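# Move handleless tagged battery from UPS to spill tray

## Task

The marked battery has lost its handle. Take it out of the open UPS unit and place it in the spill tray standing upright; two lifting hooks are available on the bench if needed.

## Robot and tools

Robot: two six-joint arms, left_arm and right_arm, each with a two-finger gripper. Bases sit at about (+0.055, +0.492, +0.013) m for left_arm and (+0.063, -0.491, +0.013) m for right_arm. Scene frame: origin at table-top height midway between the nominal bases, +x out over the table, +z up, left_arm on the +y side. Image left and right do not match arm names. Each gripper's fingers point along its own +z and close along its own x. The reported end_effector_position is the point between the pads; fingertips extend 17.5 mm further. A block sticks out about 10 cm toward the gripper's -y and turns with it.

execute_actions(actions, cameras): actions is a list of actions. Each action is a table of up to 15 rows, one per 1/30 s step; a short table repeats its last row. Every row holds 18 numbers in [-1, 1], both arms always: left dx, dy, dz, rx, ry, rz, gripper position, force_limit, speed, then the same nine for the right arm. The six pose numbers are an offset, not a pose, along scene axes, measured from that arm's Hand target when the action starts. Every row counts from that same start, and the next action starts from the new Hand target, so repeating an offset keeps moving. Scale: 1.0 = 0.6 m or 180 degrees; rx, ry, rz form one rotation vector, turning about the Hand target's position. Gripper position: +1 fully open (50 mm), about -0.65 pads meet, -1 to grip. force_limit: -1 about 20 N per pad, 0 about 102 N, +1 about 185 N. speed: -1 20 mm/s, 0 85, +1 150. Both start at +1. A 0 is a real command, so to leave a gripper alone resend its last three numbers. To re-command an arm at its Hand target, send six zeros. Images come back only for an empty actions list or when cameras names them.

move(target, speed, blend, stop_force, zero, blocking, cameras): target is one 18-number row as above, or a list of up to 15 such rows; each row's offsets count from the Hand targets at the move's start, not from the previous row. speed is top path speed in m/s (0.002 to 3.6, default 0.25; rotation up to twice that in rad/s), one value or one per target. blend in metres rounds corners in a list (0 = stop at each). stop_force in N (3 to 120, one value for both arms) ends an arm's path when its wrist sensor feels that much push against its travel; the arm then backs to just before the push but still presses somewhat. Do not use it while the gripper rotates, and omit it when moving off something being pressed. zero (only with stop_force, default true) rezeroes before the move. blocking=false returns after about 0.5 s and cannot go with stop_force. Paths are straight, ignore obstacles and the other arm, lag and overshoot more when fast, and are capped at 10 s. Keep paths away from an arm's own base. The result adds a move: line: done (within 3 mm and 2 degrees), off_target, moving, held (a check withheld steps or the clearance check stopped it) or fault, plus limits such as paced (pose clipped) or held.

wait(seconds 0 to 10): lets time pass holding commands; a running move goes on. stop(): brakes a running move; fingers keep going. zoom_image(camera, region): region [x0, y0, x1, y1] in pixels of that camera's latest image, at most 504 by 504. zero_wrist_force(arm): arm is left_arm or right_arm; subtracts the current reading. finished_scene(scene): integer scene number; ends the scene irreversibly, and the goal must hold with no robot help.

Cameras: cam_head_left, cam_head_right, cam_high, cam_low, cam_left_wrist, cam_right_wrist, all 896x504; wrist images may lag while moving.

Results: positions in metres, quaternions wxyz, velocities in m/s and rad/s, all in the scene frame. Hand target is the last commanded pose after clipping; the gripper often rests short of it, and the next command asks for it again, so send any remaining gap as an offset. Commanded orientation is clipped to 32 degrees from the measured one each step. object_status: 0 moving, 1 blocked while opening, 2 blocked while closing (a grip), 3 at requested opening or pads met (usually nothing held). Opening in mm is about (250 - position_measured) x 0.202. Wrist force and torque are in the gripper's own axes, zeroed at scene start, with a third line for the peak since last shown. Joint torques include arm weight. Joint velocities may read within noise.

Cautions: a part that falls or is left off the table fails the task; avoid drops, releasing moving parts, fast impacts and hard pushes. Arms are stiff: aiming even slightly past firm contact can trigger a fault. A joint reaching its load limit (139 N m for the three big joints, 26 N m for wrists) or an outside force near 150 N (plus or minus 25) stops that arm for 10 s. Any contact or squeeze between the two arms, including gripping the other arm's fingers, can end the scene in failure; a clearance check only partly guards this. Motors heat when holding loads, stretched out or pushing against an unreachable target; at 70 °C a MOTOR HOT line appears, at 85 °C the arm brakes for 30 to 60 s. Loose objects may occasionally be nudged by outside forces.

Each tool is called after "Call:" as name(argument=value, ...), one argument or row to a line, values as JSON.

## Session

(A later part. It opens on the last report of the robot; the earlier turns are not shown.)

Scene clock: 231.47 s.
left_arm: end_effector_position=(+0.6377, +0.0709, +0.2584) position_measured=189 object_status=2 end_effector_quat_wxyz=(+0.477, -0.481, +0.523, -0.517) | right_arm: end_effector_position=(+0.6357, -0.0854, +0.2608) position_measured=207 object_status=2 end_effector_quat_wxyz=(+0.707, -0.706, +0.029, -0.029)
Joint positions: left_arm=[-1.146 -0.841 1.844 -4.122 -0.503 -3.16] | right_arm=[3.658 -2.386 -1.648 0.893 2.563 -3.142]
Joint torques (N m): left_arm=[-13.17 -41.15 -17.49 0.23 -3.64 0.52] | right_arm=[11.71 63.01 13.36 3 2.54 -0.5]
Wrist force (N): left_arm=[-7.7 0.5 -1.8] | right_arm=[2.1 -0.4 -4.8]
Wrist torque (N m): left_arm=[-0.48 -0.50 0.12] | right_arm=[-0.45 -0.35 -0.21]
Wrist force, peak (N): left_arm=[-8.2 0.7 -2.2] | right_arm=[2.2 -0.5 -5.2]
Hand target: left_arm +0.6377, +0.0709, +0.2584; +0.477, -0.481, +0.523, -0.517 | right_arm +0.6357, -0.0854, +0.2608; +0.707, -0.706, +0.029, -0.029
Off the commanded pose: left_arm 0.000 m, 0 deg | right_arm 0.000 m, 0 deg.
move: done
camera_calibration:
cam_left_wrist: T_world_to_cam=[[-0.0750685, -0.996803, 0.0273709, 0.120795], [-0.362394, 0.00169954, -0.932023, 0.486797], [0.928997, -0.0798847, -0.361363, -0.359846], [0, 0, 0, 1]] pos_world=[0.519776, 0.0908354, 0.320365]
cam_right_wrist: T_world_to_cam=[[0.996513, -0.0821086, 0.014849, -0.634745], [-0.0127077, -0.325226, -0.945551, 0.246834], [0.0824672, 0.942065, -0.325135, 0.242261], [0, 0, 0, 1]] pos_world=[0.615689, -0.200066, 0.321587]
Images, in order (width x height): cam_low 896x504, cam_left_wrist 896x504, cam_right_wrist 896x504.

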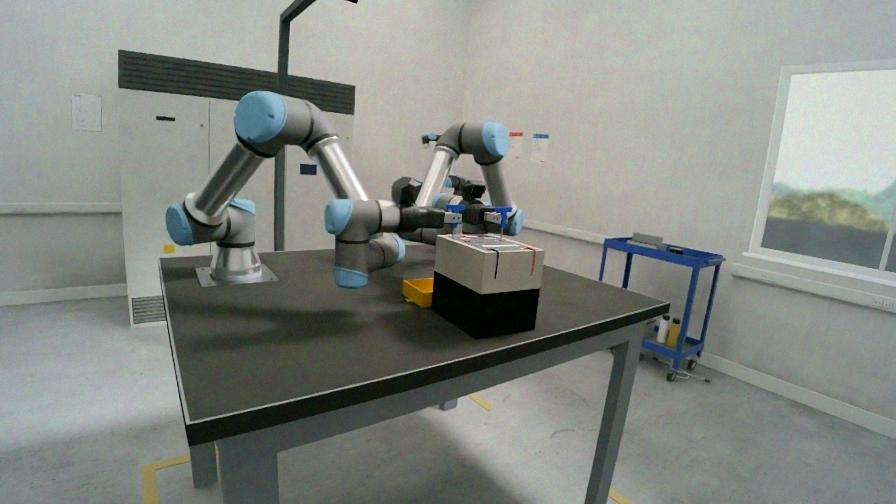

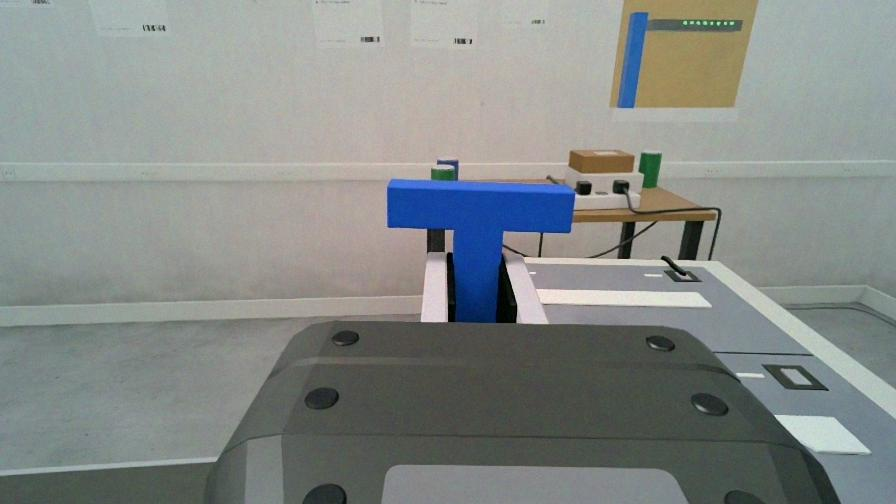

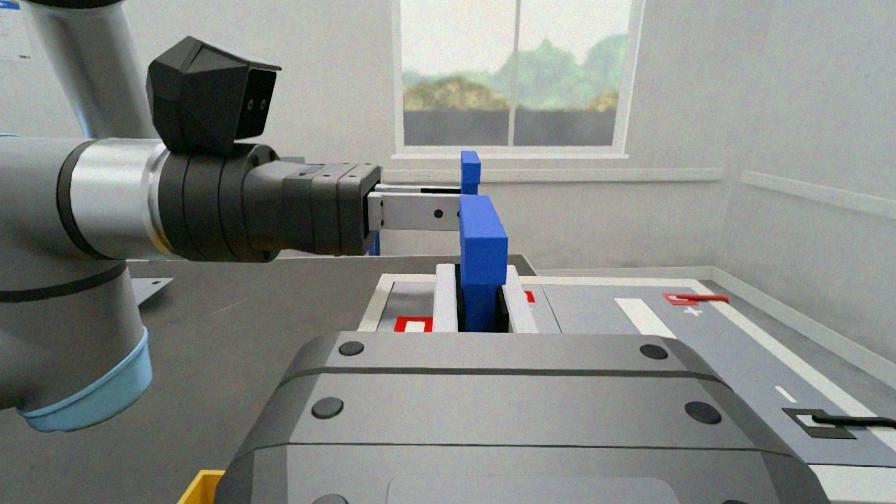

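Call:
zero_wrist_force(
  arm="left_arm",
)

Call:
zero_wrist_force(
  arm="right_arm",
)

Call:
move(
  target=[0, 0, 0.06, 0, 0, 0, -1, 0.2, -0.3, 0, 0, 0.06, 0, 0, 0, -1, 0.5, -0.8],
  speed=0.012,
  stop_force=6,
)

Wrist force sensor zeroed.

Wrist force sensor zeroed.

Scene clock: 234.10 s.
left_arm: end_effector_position=(+0.6377, +0.0709, +0.2704) position_measured=189 object_status=2 end_effector_quat_wxyz=(+0.477, -0.481, +0.523, -0.517) | right_arm: end_effector_position=(+0.6357, -0.0854, +0.2707) position_measured=207 object_status=2 end_effector_quat_wxyz=(+0.707, -0.706, +0.029, -0.029)
Joint positions: left_arm=[-1.146 -0.866 1.844 -4.098 -0.503 -3.16] | right_arm=[3.658 -2.368 -1.649 0.876 2.563 -3.142]
Joint torques (N m): left_arm=[-13.55 -32.84 -25.37 -0.34 -1.87 0.35] | right_arm=[11.68 49.94 28.38 1.13 1.03 0.43]
Wrist force (N, zeroed by zero_wrist_force): left_arm=[3.8 1.1 0.5] | right_arm=[0.2 4.0 -1.2]
Wrist torque (N m, zeroed by zero_wrist_force): left_arm=[0.02 0.00 -0.31] | right_arm=[0.02 -0.07 0.02]
Wrist force, peak (N, zeroed by zero_wrist_force): left_arm=[3.1 17.9 1.1] | right_arm=[1.9 19.0 -0.3]
Hand target: left_arm +0.6377, +0.0709, +0.2704; +0.477, -0.481, +0.523, -0.517 (not the last commanded pose) | right_arm +0.6357, -0.0854, +0.2707; +0.707, -0.706, +0.029, -0.029 (not the last commanded pose)
Off the commanded pose: left_arm 0.024 m, 0 deg | right_arm 0.026 m, 0 deg.
move: contact (left_arm, right_arm)

Call:
move(
  target=[0, 0, 0.01, 0, 0, 0, -1, 0.2, -0.3, 0, 0, 0.01, 0, 0, 0, -1, 0.5, -0.8],
  speed=0.02,
  cameras=["cam_low", "cam_right_wrist"],
)

Call:
zoom_image(
  camera="cam_low",
  region=[400, 180, 560, 300],
)

Scene clock: 235.37 s.
left_arm: end_effector_position=(+0.6377, +0.0709, +0.2765) position_measured=189 object_status=2 end_effector_quat_wxyz=(+0.477, -0.481, +0.523, -0.517) | right_arm: end_effector_position=(+0.6357, -0.0854, +0.2768) position_measured=207 object_status=2 end_effector_quat_wxyz=(+0.707, -0.706, +0.029, -0.029)
Joint positions: left_arm=[-1.146 -0.878 1.844 -4.086 -0.503 -3.16] | right_arm=[3.658 -2.357 -1.649 0.865 2.563 -3.142]
Joint torques (N m): left_arm=[-12.7 -46.03 -26.95 -3.55 0.14 0.29] | right_arm=[10.77 63.6 18.35 4.07 1.16 1.09]
Wrist force (N, zeroed by zero_wrist_force): left_arm=[3.5 19.1 0.2] | right_arm=[0.9 19.4 -1.6]
Wrist torque (N m, zeroed by zero_wrist_force): left_arm=[-0.05 0.00 -0.23] | right_arm=[0.05 -0.07 -0.03]
Wrist force, peak (N, zeroed by zero_wrist_force): left_arm=[5.1 19.8 0.6] | right_arm=[0.8 19.8 -1.5]
Hand target: left_arm +0.6377, +0.0709, +0.2764; +0.477, -0.481, +0.523, -0.517 | right_arm +0.6357, -0.0854, +0.2767; +0.707, -0.706, +0.029, -0.029
Off the commanded pose: left_arm 0.000 m, 0 deg | right_arm 0.000 m, 0 deg.
move: done
camera_calibration:
cam_right_wrist: T_world_to_cam=[[0.996522, -0.0819823, 0.0149108, -0.634984], [-0.0126084, -0.325235, -0.945549, 0.261899], [0.0823678, 0.942073, -0.325137, 0.247526], [0, 0, 0, 1]] pos_world=[0.615689, -0.200067, 0.337587]
Images, in order (width x height): cam_low 896x504, cam_right_wrist 896x504.

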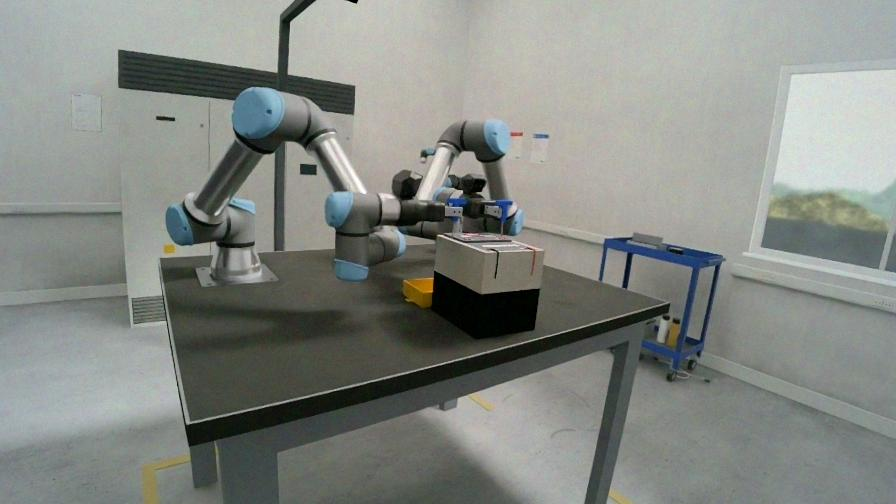

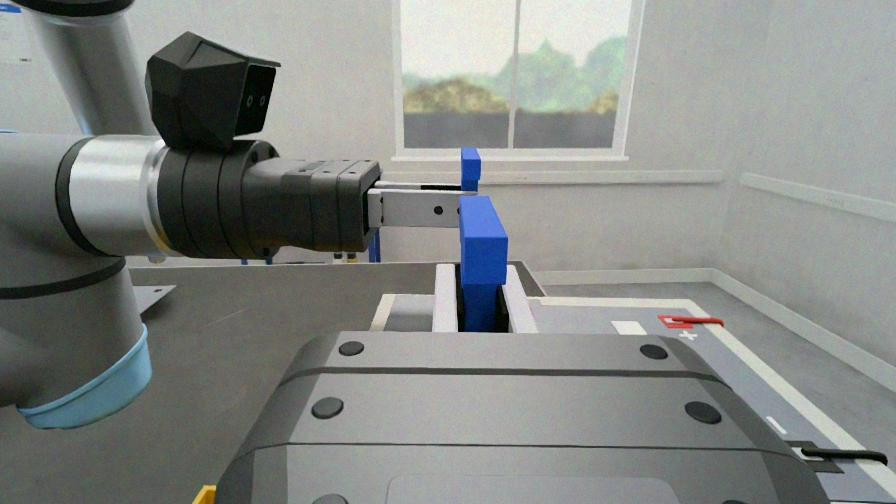

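Scaled by 3.150.

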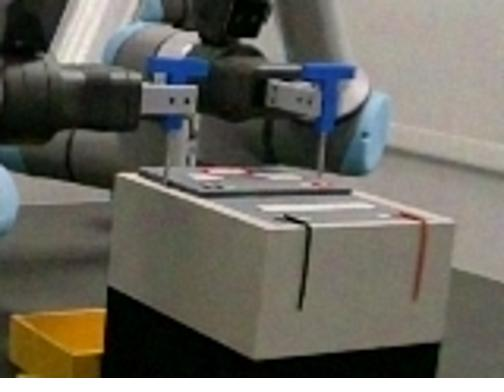

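Call:
move(
  target=[0, 0, 0.1667, 0, 0, 0, -1, 0.2, -0.3, 0, 0, 0.1667, 0, 0, 0, -1, 0.5, -0.8],
  speed=0.08,
  cameras=["cam_low", "cam_head_left"],
)

Call:
zoom_image(
  camera="cam_low",
  region=[400, 130, 560, 300],
)

Scene clock: 237.40 s.
left_arm: end_effector_position=(+0.6378, +0.0709, +0.3765) position_measured=189 object_status=2 end_effector_quat_wxyz=(+0.477, -0.481, +0.523, -0.517) | right_arm: end_effector_position=(+0.6357, -0.0854, +0.3768) position_measured=207 object_status=2 end_effector_quat_wxyz=(+0.707, -0.706, +0.029, -0.029)
Joint positions: left_arm=[-1.146 -1.062 1.81 -3.868 -0.503 -3.16] | right_arm=[3.658 -2.194 -1.617 0.67 2.563 -3.142]
Joint torques (N m): left_arm=[-11.72 -40.62 -13.13 -5.85 0.83 -1.9] | right_arm=[11.99 57.26 18.15 5.68 -1.35 -2.82]
Wrist force (N, zeroed by zero_wrist_force): left_arm=[3.0 19.0 1.0] | right_arm=[-0.2 19.3 -4.4]
Wrist torque (N m, zeroed by zero_wrist_force): left_arm=[-0.04 0.00 -0.20] | right_arm=[-0.13 -0.07 0.08]
Wrist force, peak (N, zeroed by zero_wrist_force): left_arm=[4.2 21.9 0.2] | right_arm=[0.7 23.0 -1.4]
Hand target: left_arm +0.6377, +0.0709, +0.3764; +0.477, -0.481, +0.523, -0.517 | right_arm +0.6357, -0.0854, +0.3767; +0.707, -0.706, +0.029, -0.029
Off the commanded pose: left_arm 0.000 m, 0 deg | right_arm 0.000 m, 0 deg.
move: done
Images, in order (width x height): cam_head_left 896x504, cam_low 896x504.

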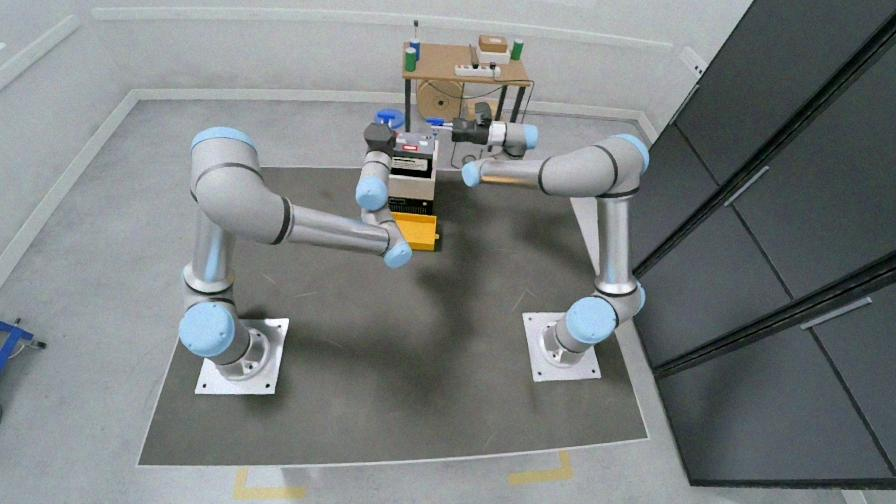

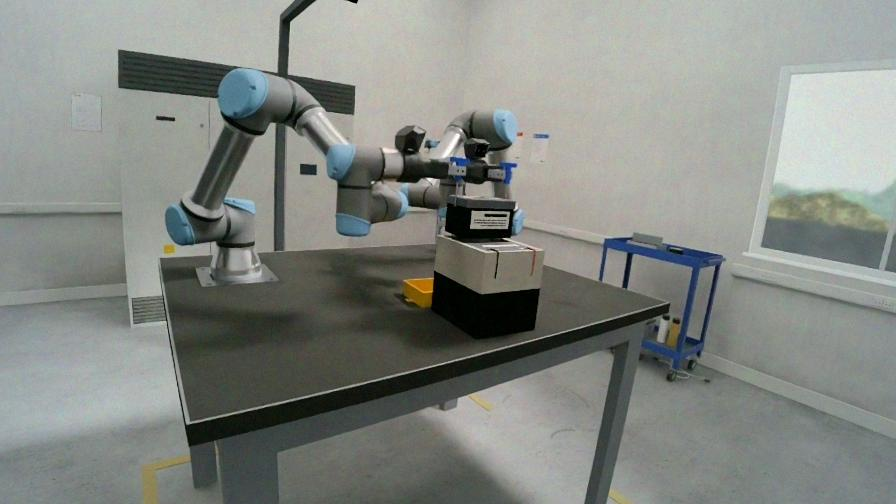

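Scaled by 2.965.

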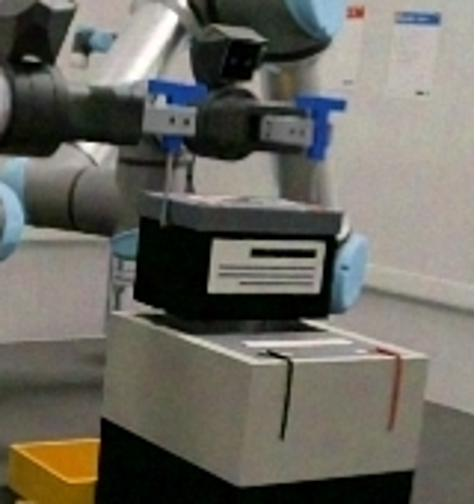

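Call:
zoom_image(
  camera="cam_head_left",
  region=[350, 110, 480, 260],
)

Call:
wait(
  seconds=0.1,
  cameras=["cam_high", "cam_right_wrist", "cam_head_right"],
)

Call:
zoom_image(
  camera="cam_high",
  region=[340, 160, 520, 340],
)

Scaled by 3.360.

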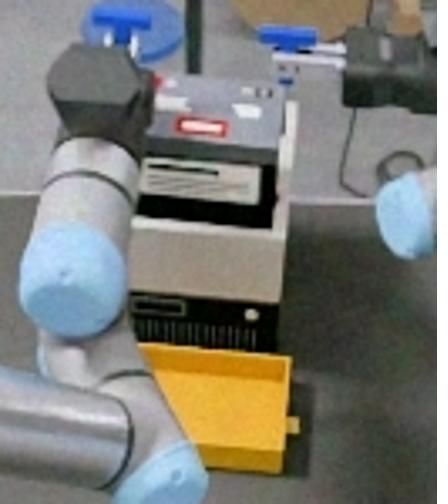

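Scene clock: 241.73 s.
left_arm: end_effector_position=(+0.6377, +0.0709, +0.3764) position_measured=189 object_status=2 end_effector_quat_wxyz=(+0.477, -0.481, +0.523, -0.517) | right_arm: end_effector_position=(+0.6357, -0.0854, +0.3767) position_measured=207 object_status=2 end_effector_quat_wxyz=(+0.707, -0.706, +0.029, -0.029)
Joint positions: left_arm=[-1.146 -1.062 1.811 -3.868 -0.503 -3.16] | right_arm=[3.658 -2.194 -1.618 0.67 2.563 -3.142]
Joint torques (N m): left_arm=[1.83 -39.39 -13.59 -2.06 -2.9 0.01] | right_arm=[10.74 57.66 18.12 3.01 -0.68 -2.26]
Wrist force (N, zeroed by zero_wrist_force): left_arm=[3.1 19.1 0.8] | right_arm=[-0.4 19.1 -3.6]
Wrist torque (N m, zeroed by zero_wrist_force): left_arm=[-0.03 0.02 -0.23] | right_arm=[-0.16 -0.03 0.08]
Wrist force, peak (N, zeroed by zero_wrist_force): left_arm=[3.1 19.5 0.9] | right_arm=[-0.3 19.6 -3.9]
Hand target: left_arm +0.6377, +0.0709, +0.3764; +0.477, -0.481, +0.523, -0.517 | right_arm +0.6357, -0.0854, +0.3767; +0.707, -0.706, +0.029, -0.029
Tool commands: left_gripper/position=-1.0 left_gripper/force_limit=+0.2 left_gripper/speed=-0.3 right_gripper/position=-1.0 right_gripper/force_limit=+0.5 right_gripper/speed=-0.8
Off the commanded pose: left_arm 0.000 m, 0 deg | right_arm 0.000 m, 0 deg.
wait: 0.10 s; at rest from the start
camera_calibration:
cam_right_wrist: T_world_to_cam=[[0.996521, -0.0820108, 0.014824, -0.63644], [-0.0127073, -0.325317, -0.94552, 0.356391], [0.0823654, 0.942042, -0.325227, 0.280042], [0, 0, 0, 1]] pos_world=[0.615689, -0.200067, 0.437487]
Images, in order (width x height): cam_head_right 896x504, cam_high 896x504, cam_right_wrist 896x504.

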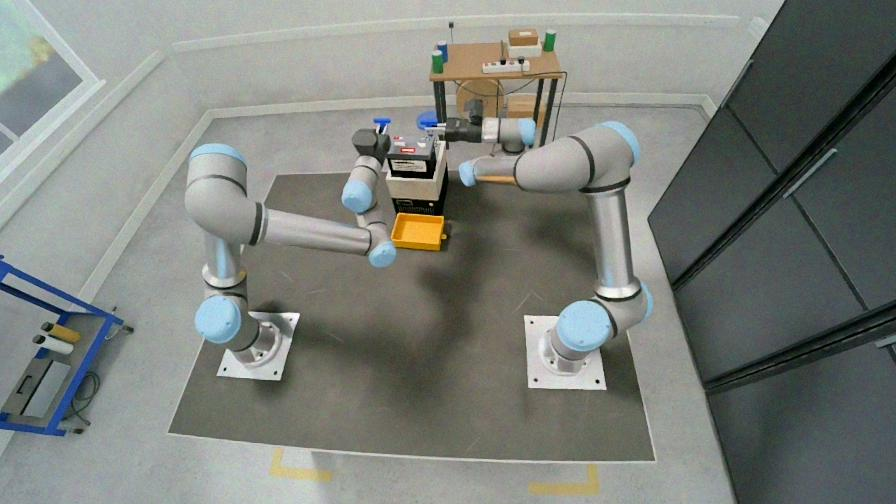

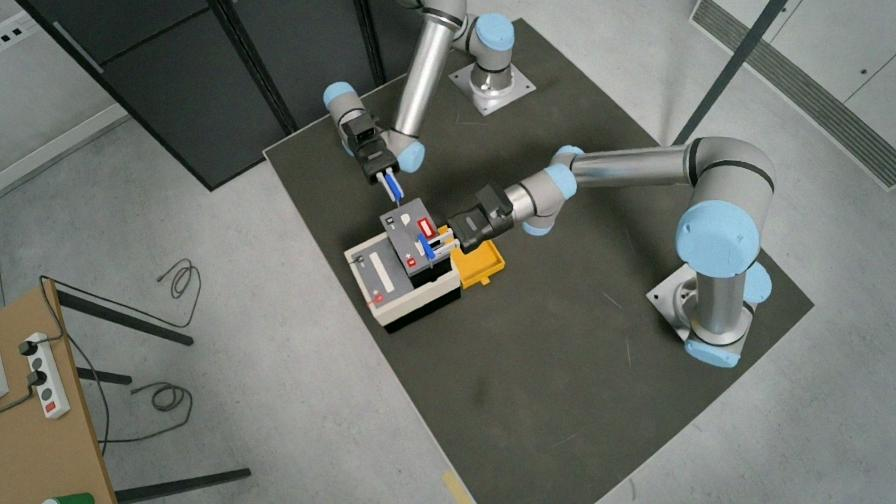

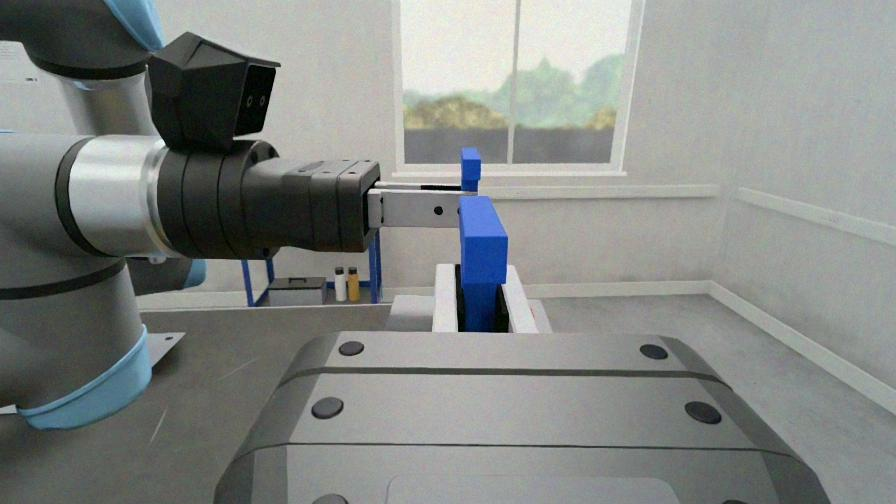

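Scaled by 2.800.

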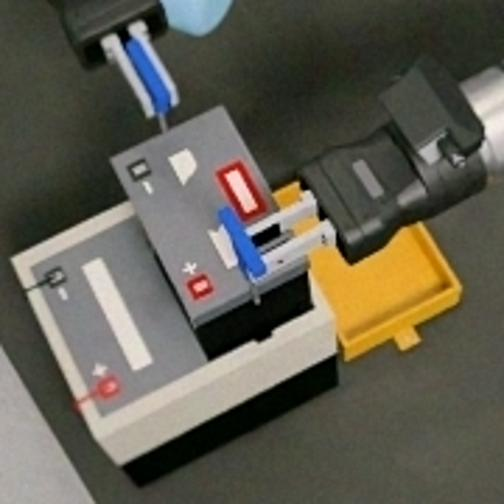

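Call:
move(
  target=[
    [0, 0, 0.0583, 0, 0, 0, -1, 0.2, -0.3, 0, 0, 0.0583, 0, 0, 0, -1, 0.5, -0.8],
    [-0.2483, -0.0042, 0.0583, 0, 0, 0, -1, 0.2, -0.3, -0.2483, -0.0042, 0.0583, 0, 0, 0, -1, 0.5, -0.8],
  ],
  blend=[0.01, 0],
  speed=[0.08, 0.1],
  cameras=["cam_high", "cam_head_left", "cam_head_right", "cam_low"],
)

Call:
zoom_image(
  camera="cam_high",
  region=[380, 160, 560, 340],
)

Call:
zoom_image(
  camera="cam_low",
  region=[340, 130, 540, 330],
)

Call:
zoom_image(
  camera="cam_head_right",
  region=[360, 140, 480, 270],
)

Scene clock: 247.40 s.
left_arm: end_effector_position=(+0.4888, +0.0684, +0.4114) position_measured=189 object_status=2 end_effector_quat_wxyz=(+0.477, -0.481, +0.523, -0.517) | right_arm: end_effector_position=(+0.4867, -0.0879, +0.4117) position_measured=207 object_status=2 end_effector_quat_wxyz=(+0.707, -0.706, +0.029, -0.029)
Joint positions: left_arm=[-1.464 -1.274 2.023 -3.833 -0.186 -3.197] | right_arm=[3.824 -1.863 -2.038 0.76 2.397 -3.142]
Joint torques (N m): left_arm=[-1.68 -27.68 -34.35 -1.03 -2.14 0.06] | right_arm=[-8.38 46.99 28.3 3.07 2.46 -2.76]
Wrist force (N, zeroed by zero_wrist_force): left_arm=[2.0 19.1 1.8] | right_arm=[0.1 19.1 -4.8]
Wrist torque (N m, zeroed by zero_wrist_force): left_arm=[0.05 0.05 -0.12] | right_arm=[-0.24 -0.06 0.04]
Wrist force, peak (N, zeroed by zero_wrist_force): left_arm=[3.3 23.1 1.0] | right_arm=[-0.5 23.9 -3.2]
Hand target: left_arm +0.4888, +0.0684, +0.4114; +0.477, -0.481, +0.523, -0.517 | right_arm +0.4867, -0.0880, +0.4117; +0.707, -0.706, +0.029, -0.029
Off the commanded pose: left_arm 0.000 m, 0 deg | right_arm 0.000 m, 0 deg.
move: done
Images, in order (width x height): cam_head_left 896x504, cam_head_right 896x504, cam_high 896x504, cam_low 896x504.

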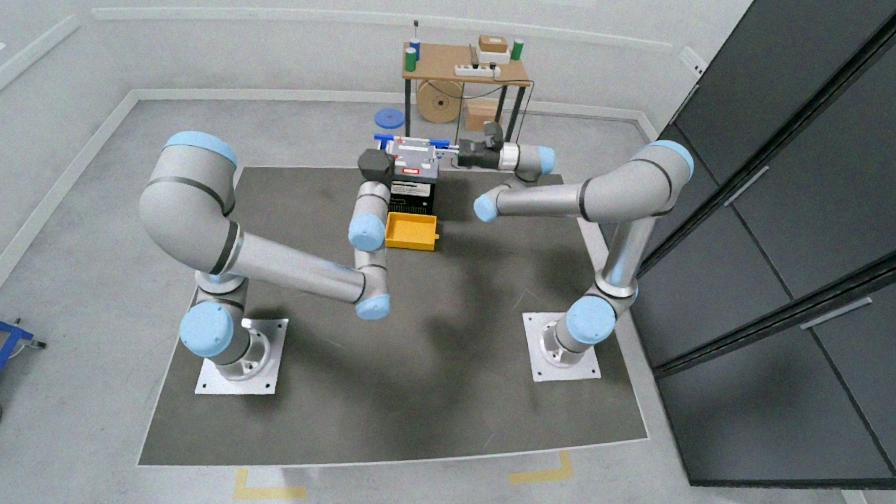

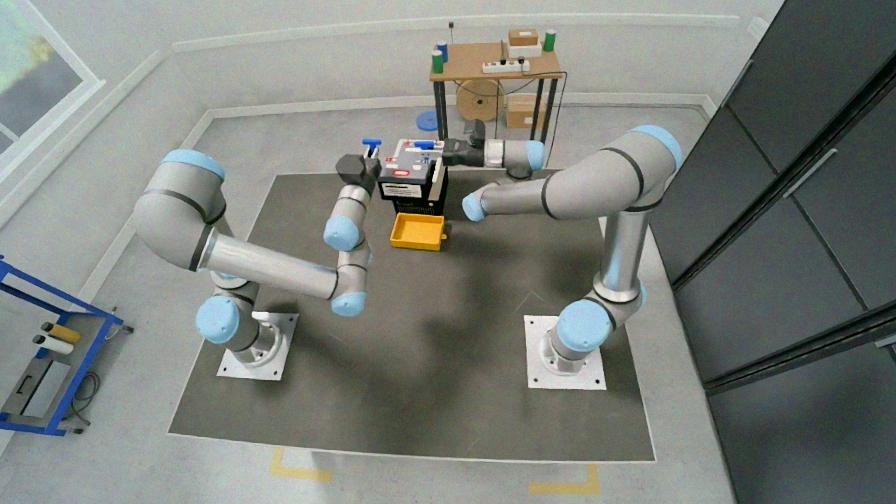

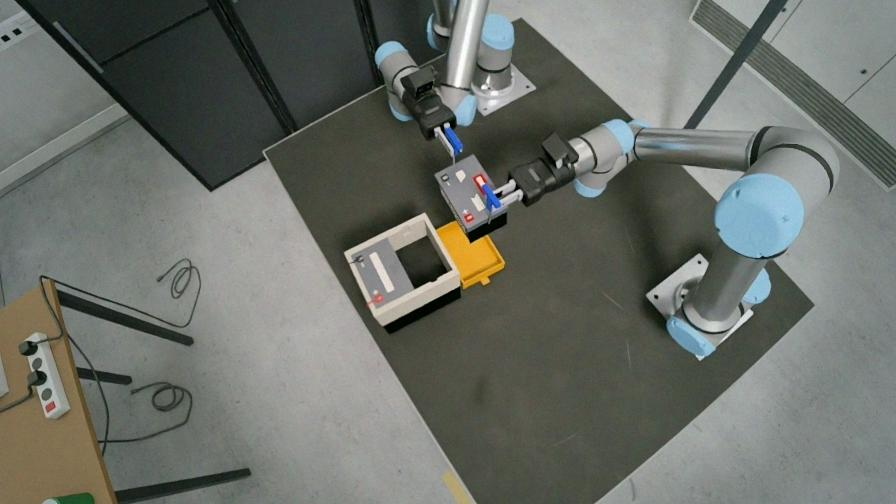

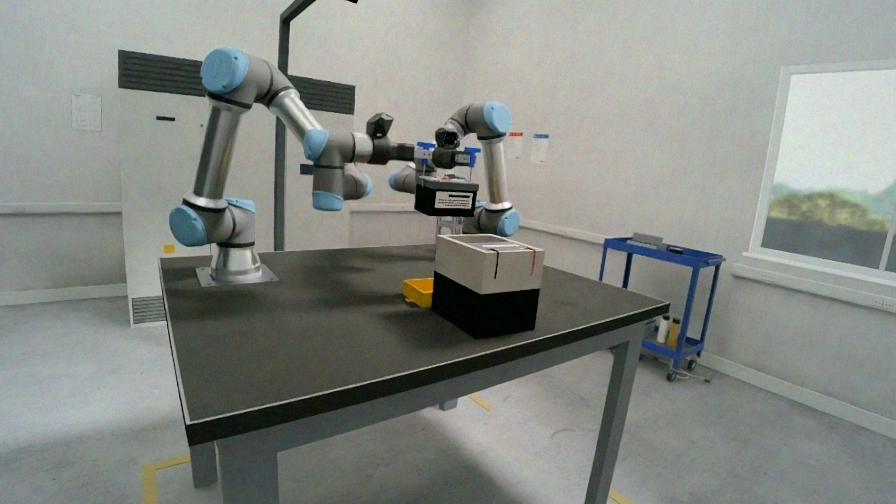

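Scaled by 2.800.

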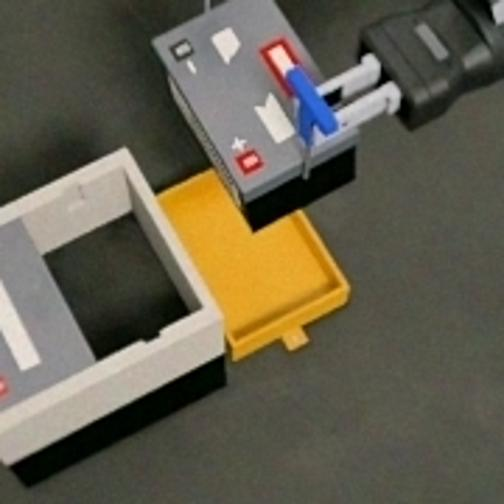

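Scaled by 2.520.

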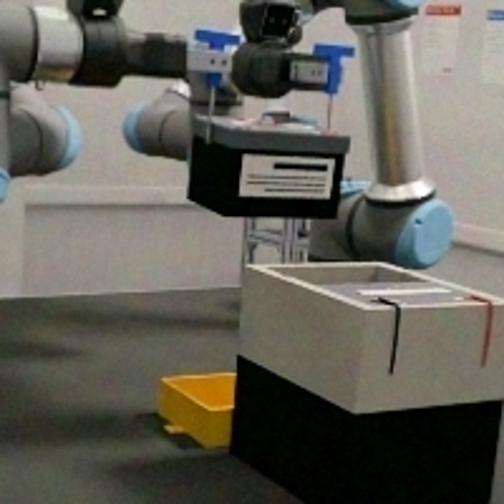

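Scaled by 3.877.

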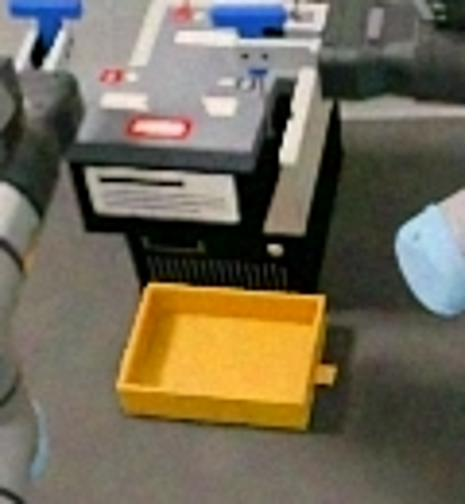

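Call:
move(
  target=[0.005, 0, -0.3267, 0, 0, 0, -1, 0.2, -0.3, 0.005, 0, -0.3267, 0, 0, 0, -1, 0.5, -0.8],
  speed=0.1,
  cameras=["cam_high", "cam_head_left", "cam_head_right", "cam_low"],
)

Call:
zoom_image(
  camera="cam_high",
  region=[420, 180, 540, 300],
)

Call:
zoom_image(
  camera="cam_low",
  region=[360, 200, 480, 320],
)

Call:
zoom_image(
  camera="cam_head_right",
  region=[360, 170, 470, 270],
)

Call:
zoom_image(
  camera="cam_head_left",
  region=[360, 170, 470, 270],
)

Scene clock: 255.50 s.
left_arm: end_effector_position=(+0.4918, +0.0684, +0.2154) position_measured=189 object_status=2 end_effector_quat_wxyz=(+0.477, -0.481, +0.523, -0.517) | right_arm: end_effector_position=(+0.4898, -0.0879, +0.2158) position_measured=207 object_status=2 end_effector_quat_wxyz=(+0.707, -0.706, +0.029, -0.029)
Joint positions: left_arm=[-1.457 -0.833 2.073 -4.327 -0.193 -3.194] | right_arm=[3.819 -2.313 -2.081 1.253 2.402 -3.142]
Joint torques (N m): left_arm=[7.27 -46.61 -8.82 0.64 -2.67 -1.75] | right_arm=[-8.35 51.63 6.2 3.94 1.67 1.52]
Wrist force (N, zeroed by zero_wrist_force): left_arm=[3.8 19.3 0.7] | right_arm=[-0.2 18.8 -3.0]
Wrist torque (N m, zeroed by zero_wrist_force): left_arm=[0.01 0.08 -0.42] | right_arm=[-0.10 -0.08 0.08]
Wrist force, peak (N, zeroed by zero_wrist_force): left_arm=[5.0 23.2 0.8] | right_arm=[-0.6 23.1 -1.8]
Hand target: left_arm +0.4918, +0.0684, +0.2154; +0.477, -0.481, +0.523, -0.517 | right_arm +0.4897, -0.0880, +0.2157; +0.707, -0.706, +0.029, -0.029
Off the commanded pose: left_arm 0.000 m, 0 deg | right_arm 0.000 m, 0 deg.
move: done
Images, in order (width x height): cam_head_left 896x504, cam_head_right 896x504, cam_high 896x504, cam_low 896x504.

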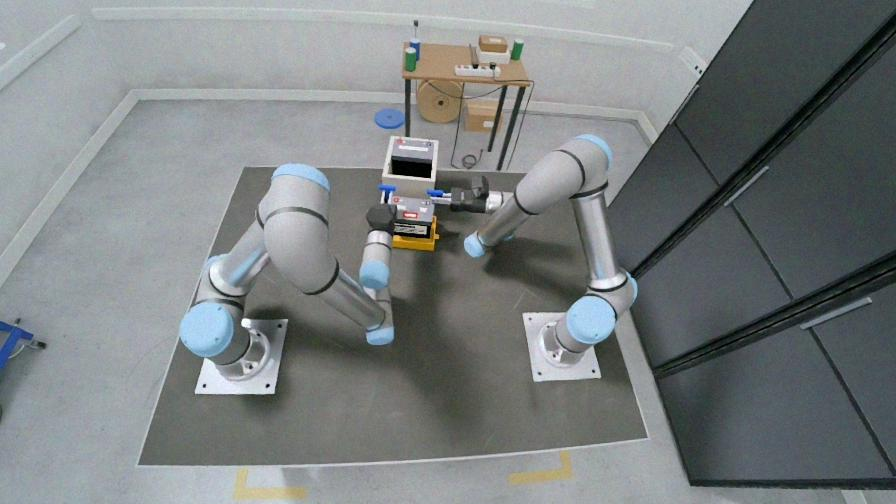

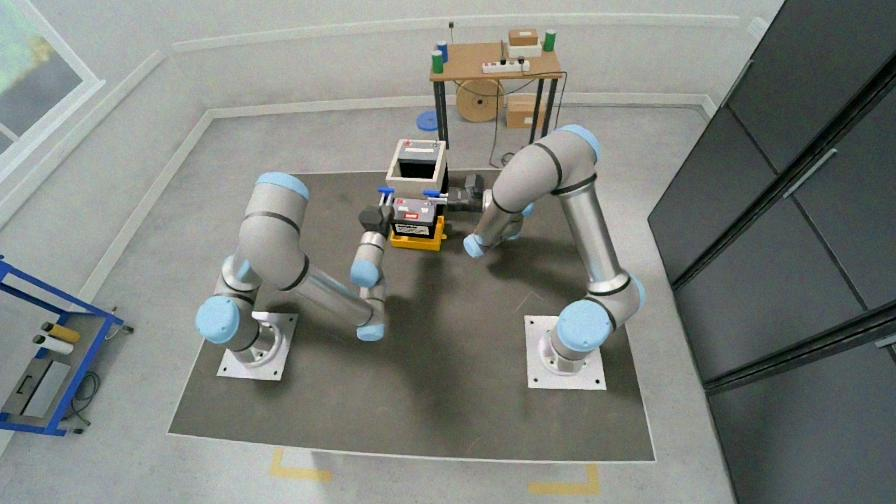

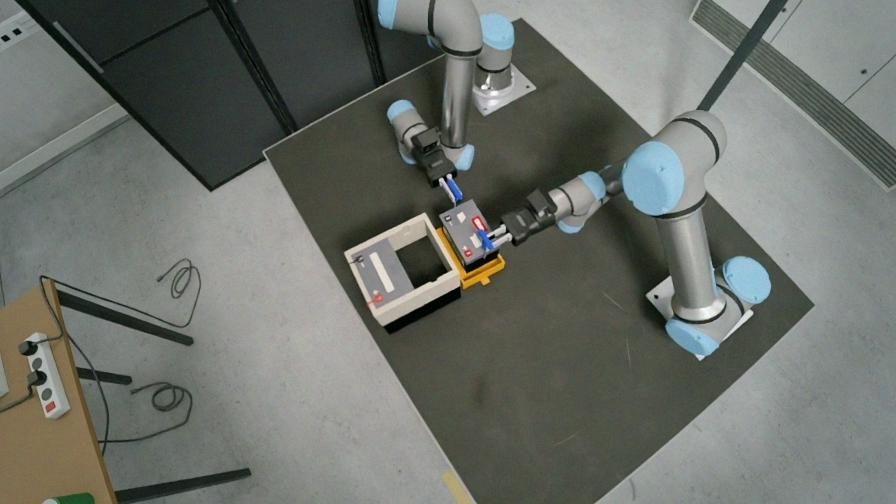

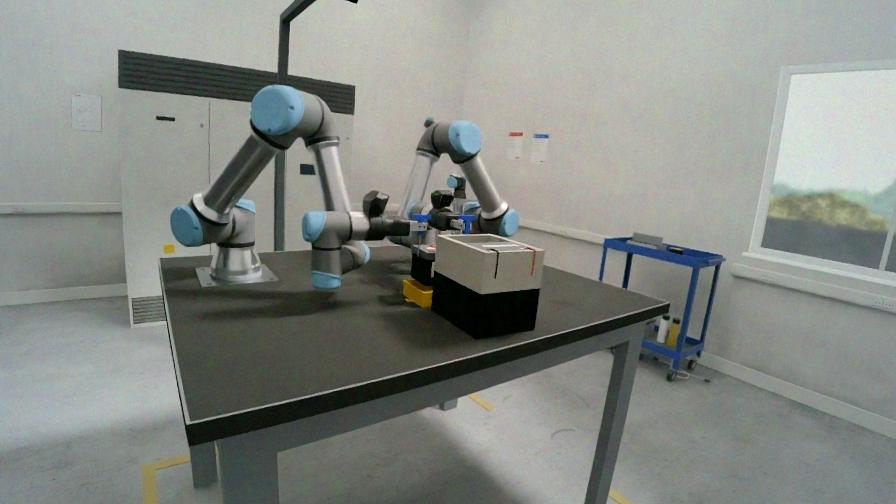

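Scaled by 4.200.

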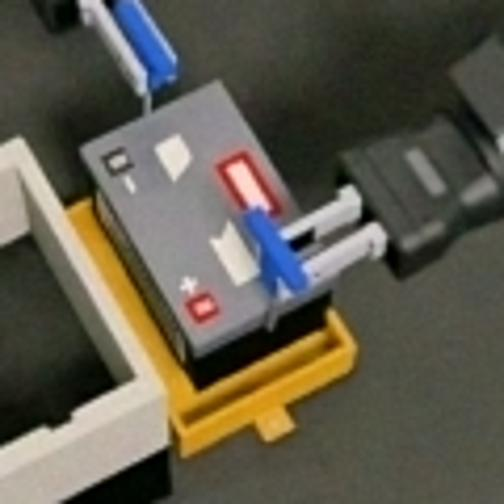

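Scaled by 4.200.

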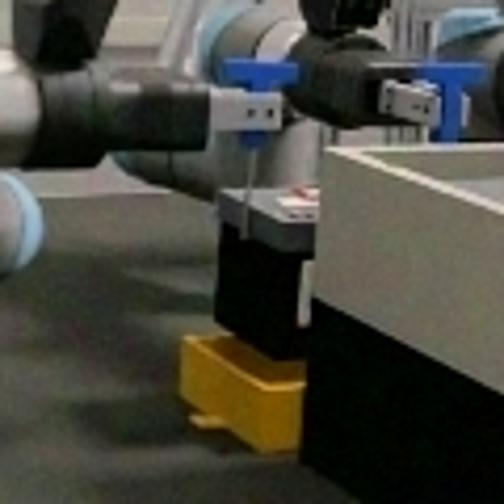

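Scaled by 4.582.

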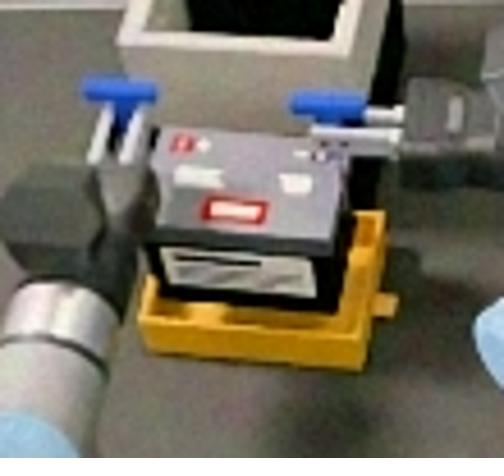

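Scaled by 4.582.

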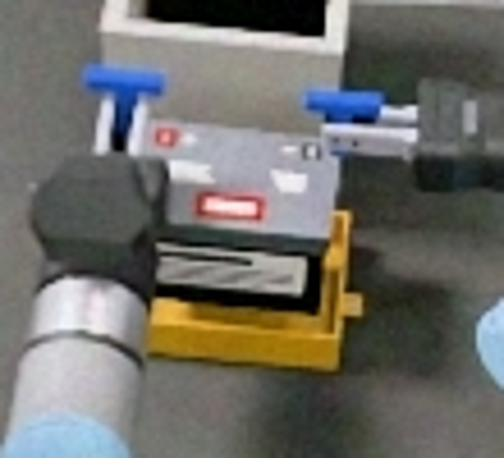

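Call:
move(
  target=[0, -0.0067, 0, 0, 0, 0, -1, 0.2, -0.3, 0, -0.0067, 0, 0, 0, 0, -1, 0.5, -0.8],
  speed=0.03,
)

Call:
move(
  target=[0, 0, -0.1, 0, 0, 0, -1, 0.2, -0.3, 0, 0, -0.1, 0, 0, 0, -1, 0.5, -0.8],
  speed=0.015,
  stop_force=7,
  cameras=["cam_high", "cam_head_right", "cam_low"],
)

Call:
zoom_image(
  camera="cam_high",
  region=[420, 180, 540, 300],
)

Call:
zoom_image(
  camera="cam_low",
  region=[360, 200, 480, 320],
)

Call:
zoom_image(
  camera="cam_head_right",
  region=[360, 170, 470, 270],
)

Scene clock: 258.00 s.
left_arm: end_effector_position=(+0.4918, +0.0643, +0.2154) position_measured=189 object_status=2 end_effector_quat_wxyz=(+0.477, -0.481, +0.523, -0.517) | right_arm: end_effector_position=(+0.4897, -0.0921, +0.2157) position_measured=207 object_status=2 end_effector_quat_wxyz=(+0.707, -0.706, +0.029, -0.029)
Joint positions: left_arm=[-1.458 -0.829 2.062 -4.319 -0.192 -3.195] | right_arm=[3.811 -2.312 -2.086 1.256 2.41 -3.142]
Joint torques (N m): left_arm=[-11.39 -41.6 -9.18 -0.92 1.59 -2.01] | right_arm=[-0.22 63.87 10.02 5.98 0.83 -1.23]
Wrist force (N, zeroed by zero_wrist_force): left_arm=[4.4 19.1 0.9] | right_arm=[-0.3 19.3 -2.2]
Wrist torque (N m, zeroed by zero_wrist_force): left_arm=[-0.04 0.11 -0.36] | right_arm=[0.02 -0.06 0.08]
Wrist force, peak (N, zeroed by zero_wrist_force): left_arm=[5.2 19.2 0.9] | right_arm=[-0.4 19.6 -1.8]
Hand target: left_arm +0.4918, +0.0644, +0.2154; +0.477, -0.481, +0.523, -0.517 | right_arm +0.4897, -0.0920, +0.2157; +0.707, -0.706, +0.029, -0.029
Off the commanded pose: left_arm 0.000 m, 0 deg | right_arm 0.000 m, 0 deg.
move: done

Scene clock: 262.43 s.
left_arm: end_effector_position=(+0.4918, +0.0644, +0.1629) position_measured=189 object_status=2 end_effector_quat_wxyz=(+0.477, -0.481, +0.523, -0.517) | right_arm: end_effector_position=(+0.4897, -0.0920, +0.1638) position_measured=207 object_status=2 end_effector_quat_wxyz=(+0.707, -0.706, +0.029, -0.029)
Joint positions: left_arm=[-1.458 -0.696 2.033 -4.423 -0.192 -3.195] | right_arm=[3.811 -2.446 -2.055 1.36 2.409 -3.142]
Joint torques (N m): left_arm=[5.72 -57.63 2.88 -0.54 -2.36 -1.65] | right_arm=[10.6 65.3 1.64 6.17 -1.17 -1.21]
Wrist force (N, zeroed by zero_wrist_force): left_arm=[5.2 18.4 1.0] | right_arm=[-0.3 17.9 -2.0]
Wrist torque (N m, zeroed by zero_wrist_force): left_arm=[-0.10 0.05 -0.40] | right_arm=[0.03 -0.08 0.08]
Wrist force, peak (N, zeroed by zero_wrist_force): left_arm=[5.4 19.6 0.7] | right_arm=[0.1 19.4 -2.2]
Hand target: left_arm +0.4918, +0.0644, +0.1630; +0.477, -0.481, +0.523, -0.517 (not the last commanded pose) | right_arm +0.4897, -0.0920, +0.1638; +0.707, -0.706, +0.029, -0.029 (not the last commanded pose)
Off the commanded pose: left_arm 0.008 m, 0 deg | right_arm 0.008 m, 0 deg.
move: contact (left_arm, right_arm)
Images, in order (width x height): cam_head_right 896x504, cam_high 896x504, cam_low 896x504.

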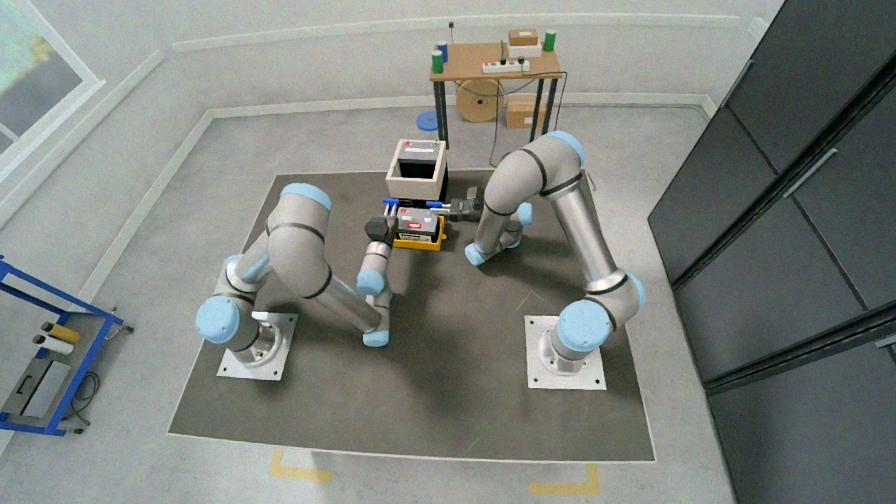

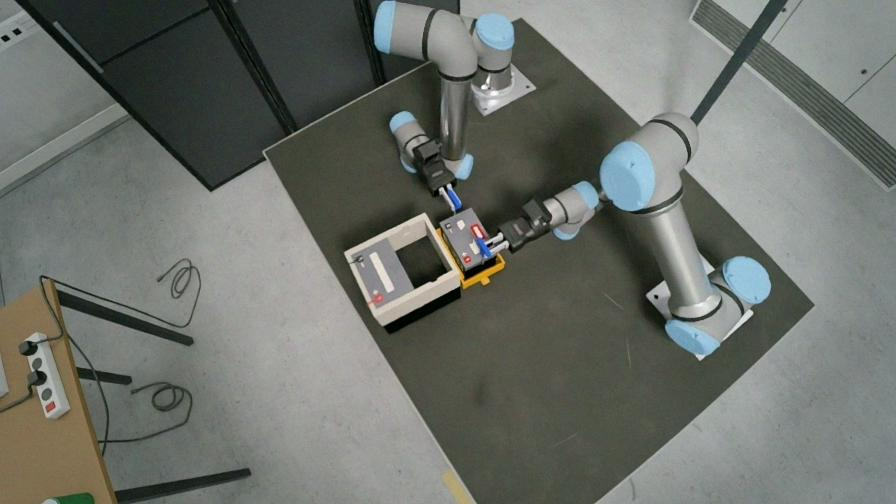

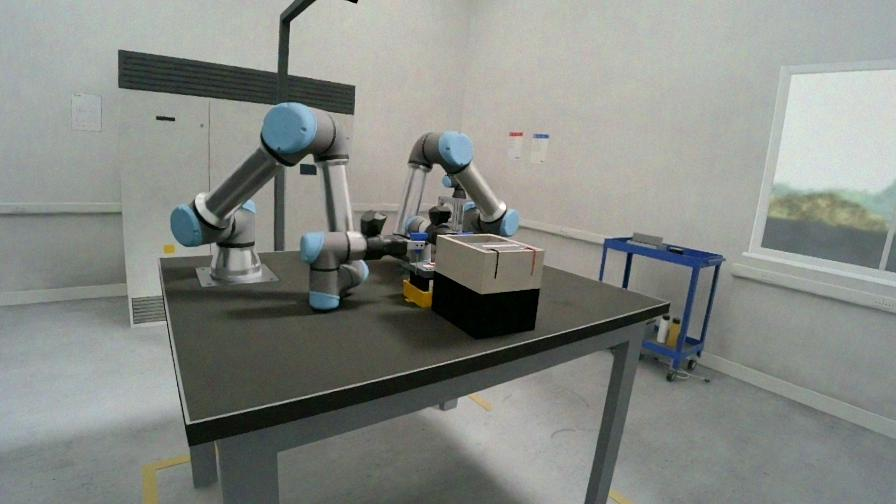

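Scaled by 4.200.

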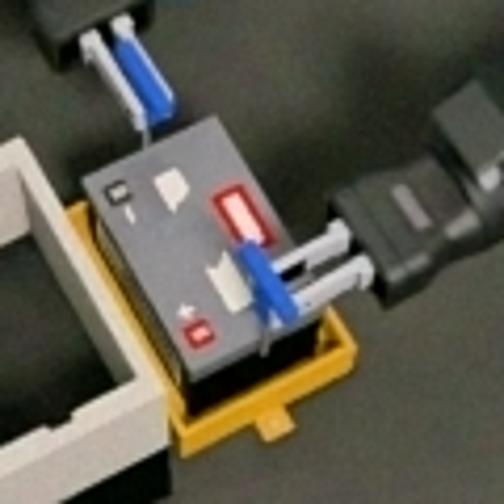

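Scaled by 4.200.

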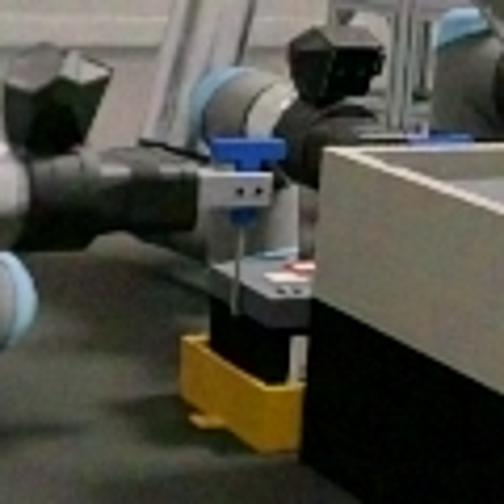

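Scaled by 4.582.

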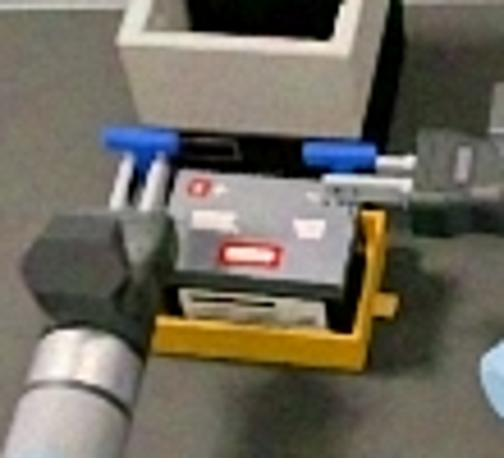

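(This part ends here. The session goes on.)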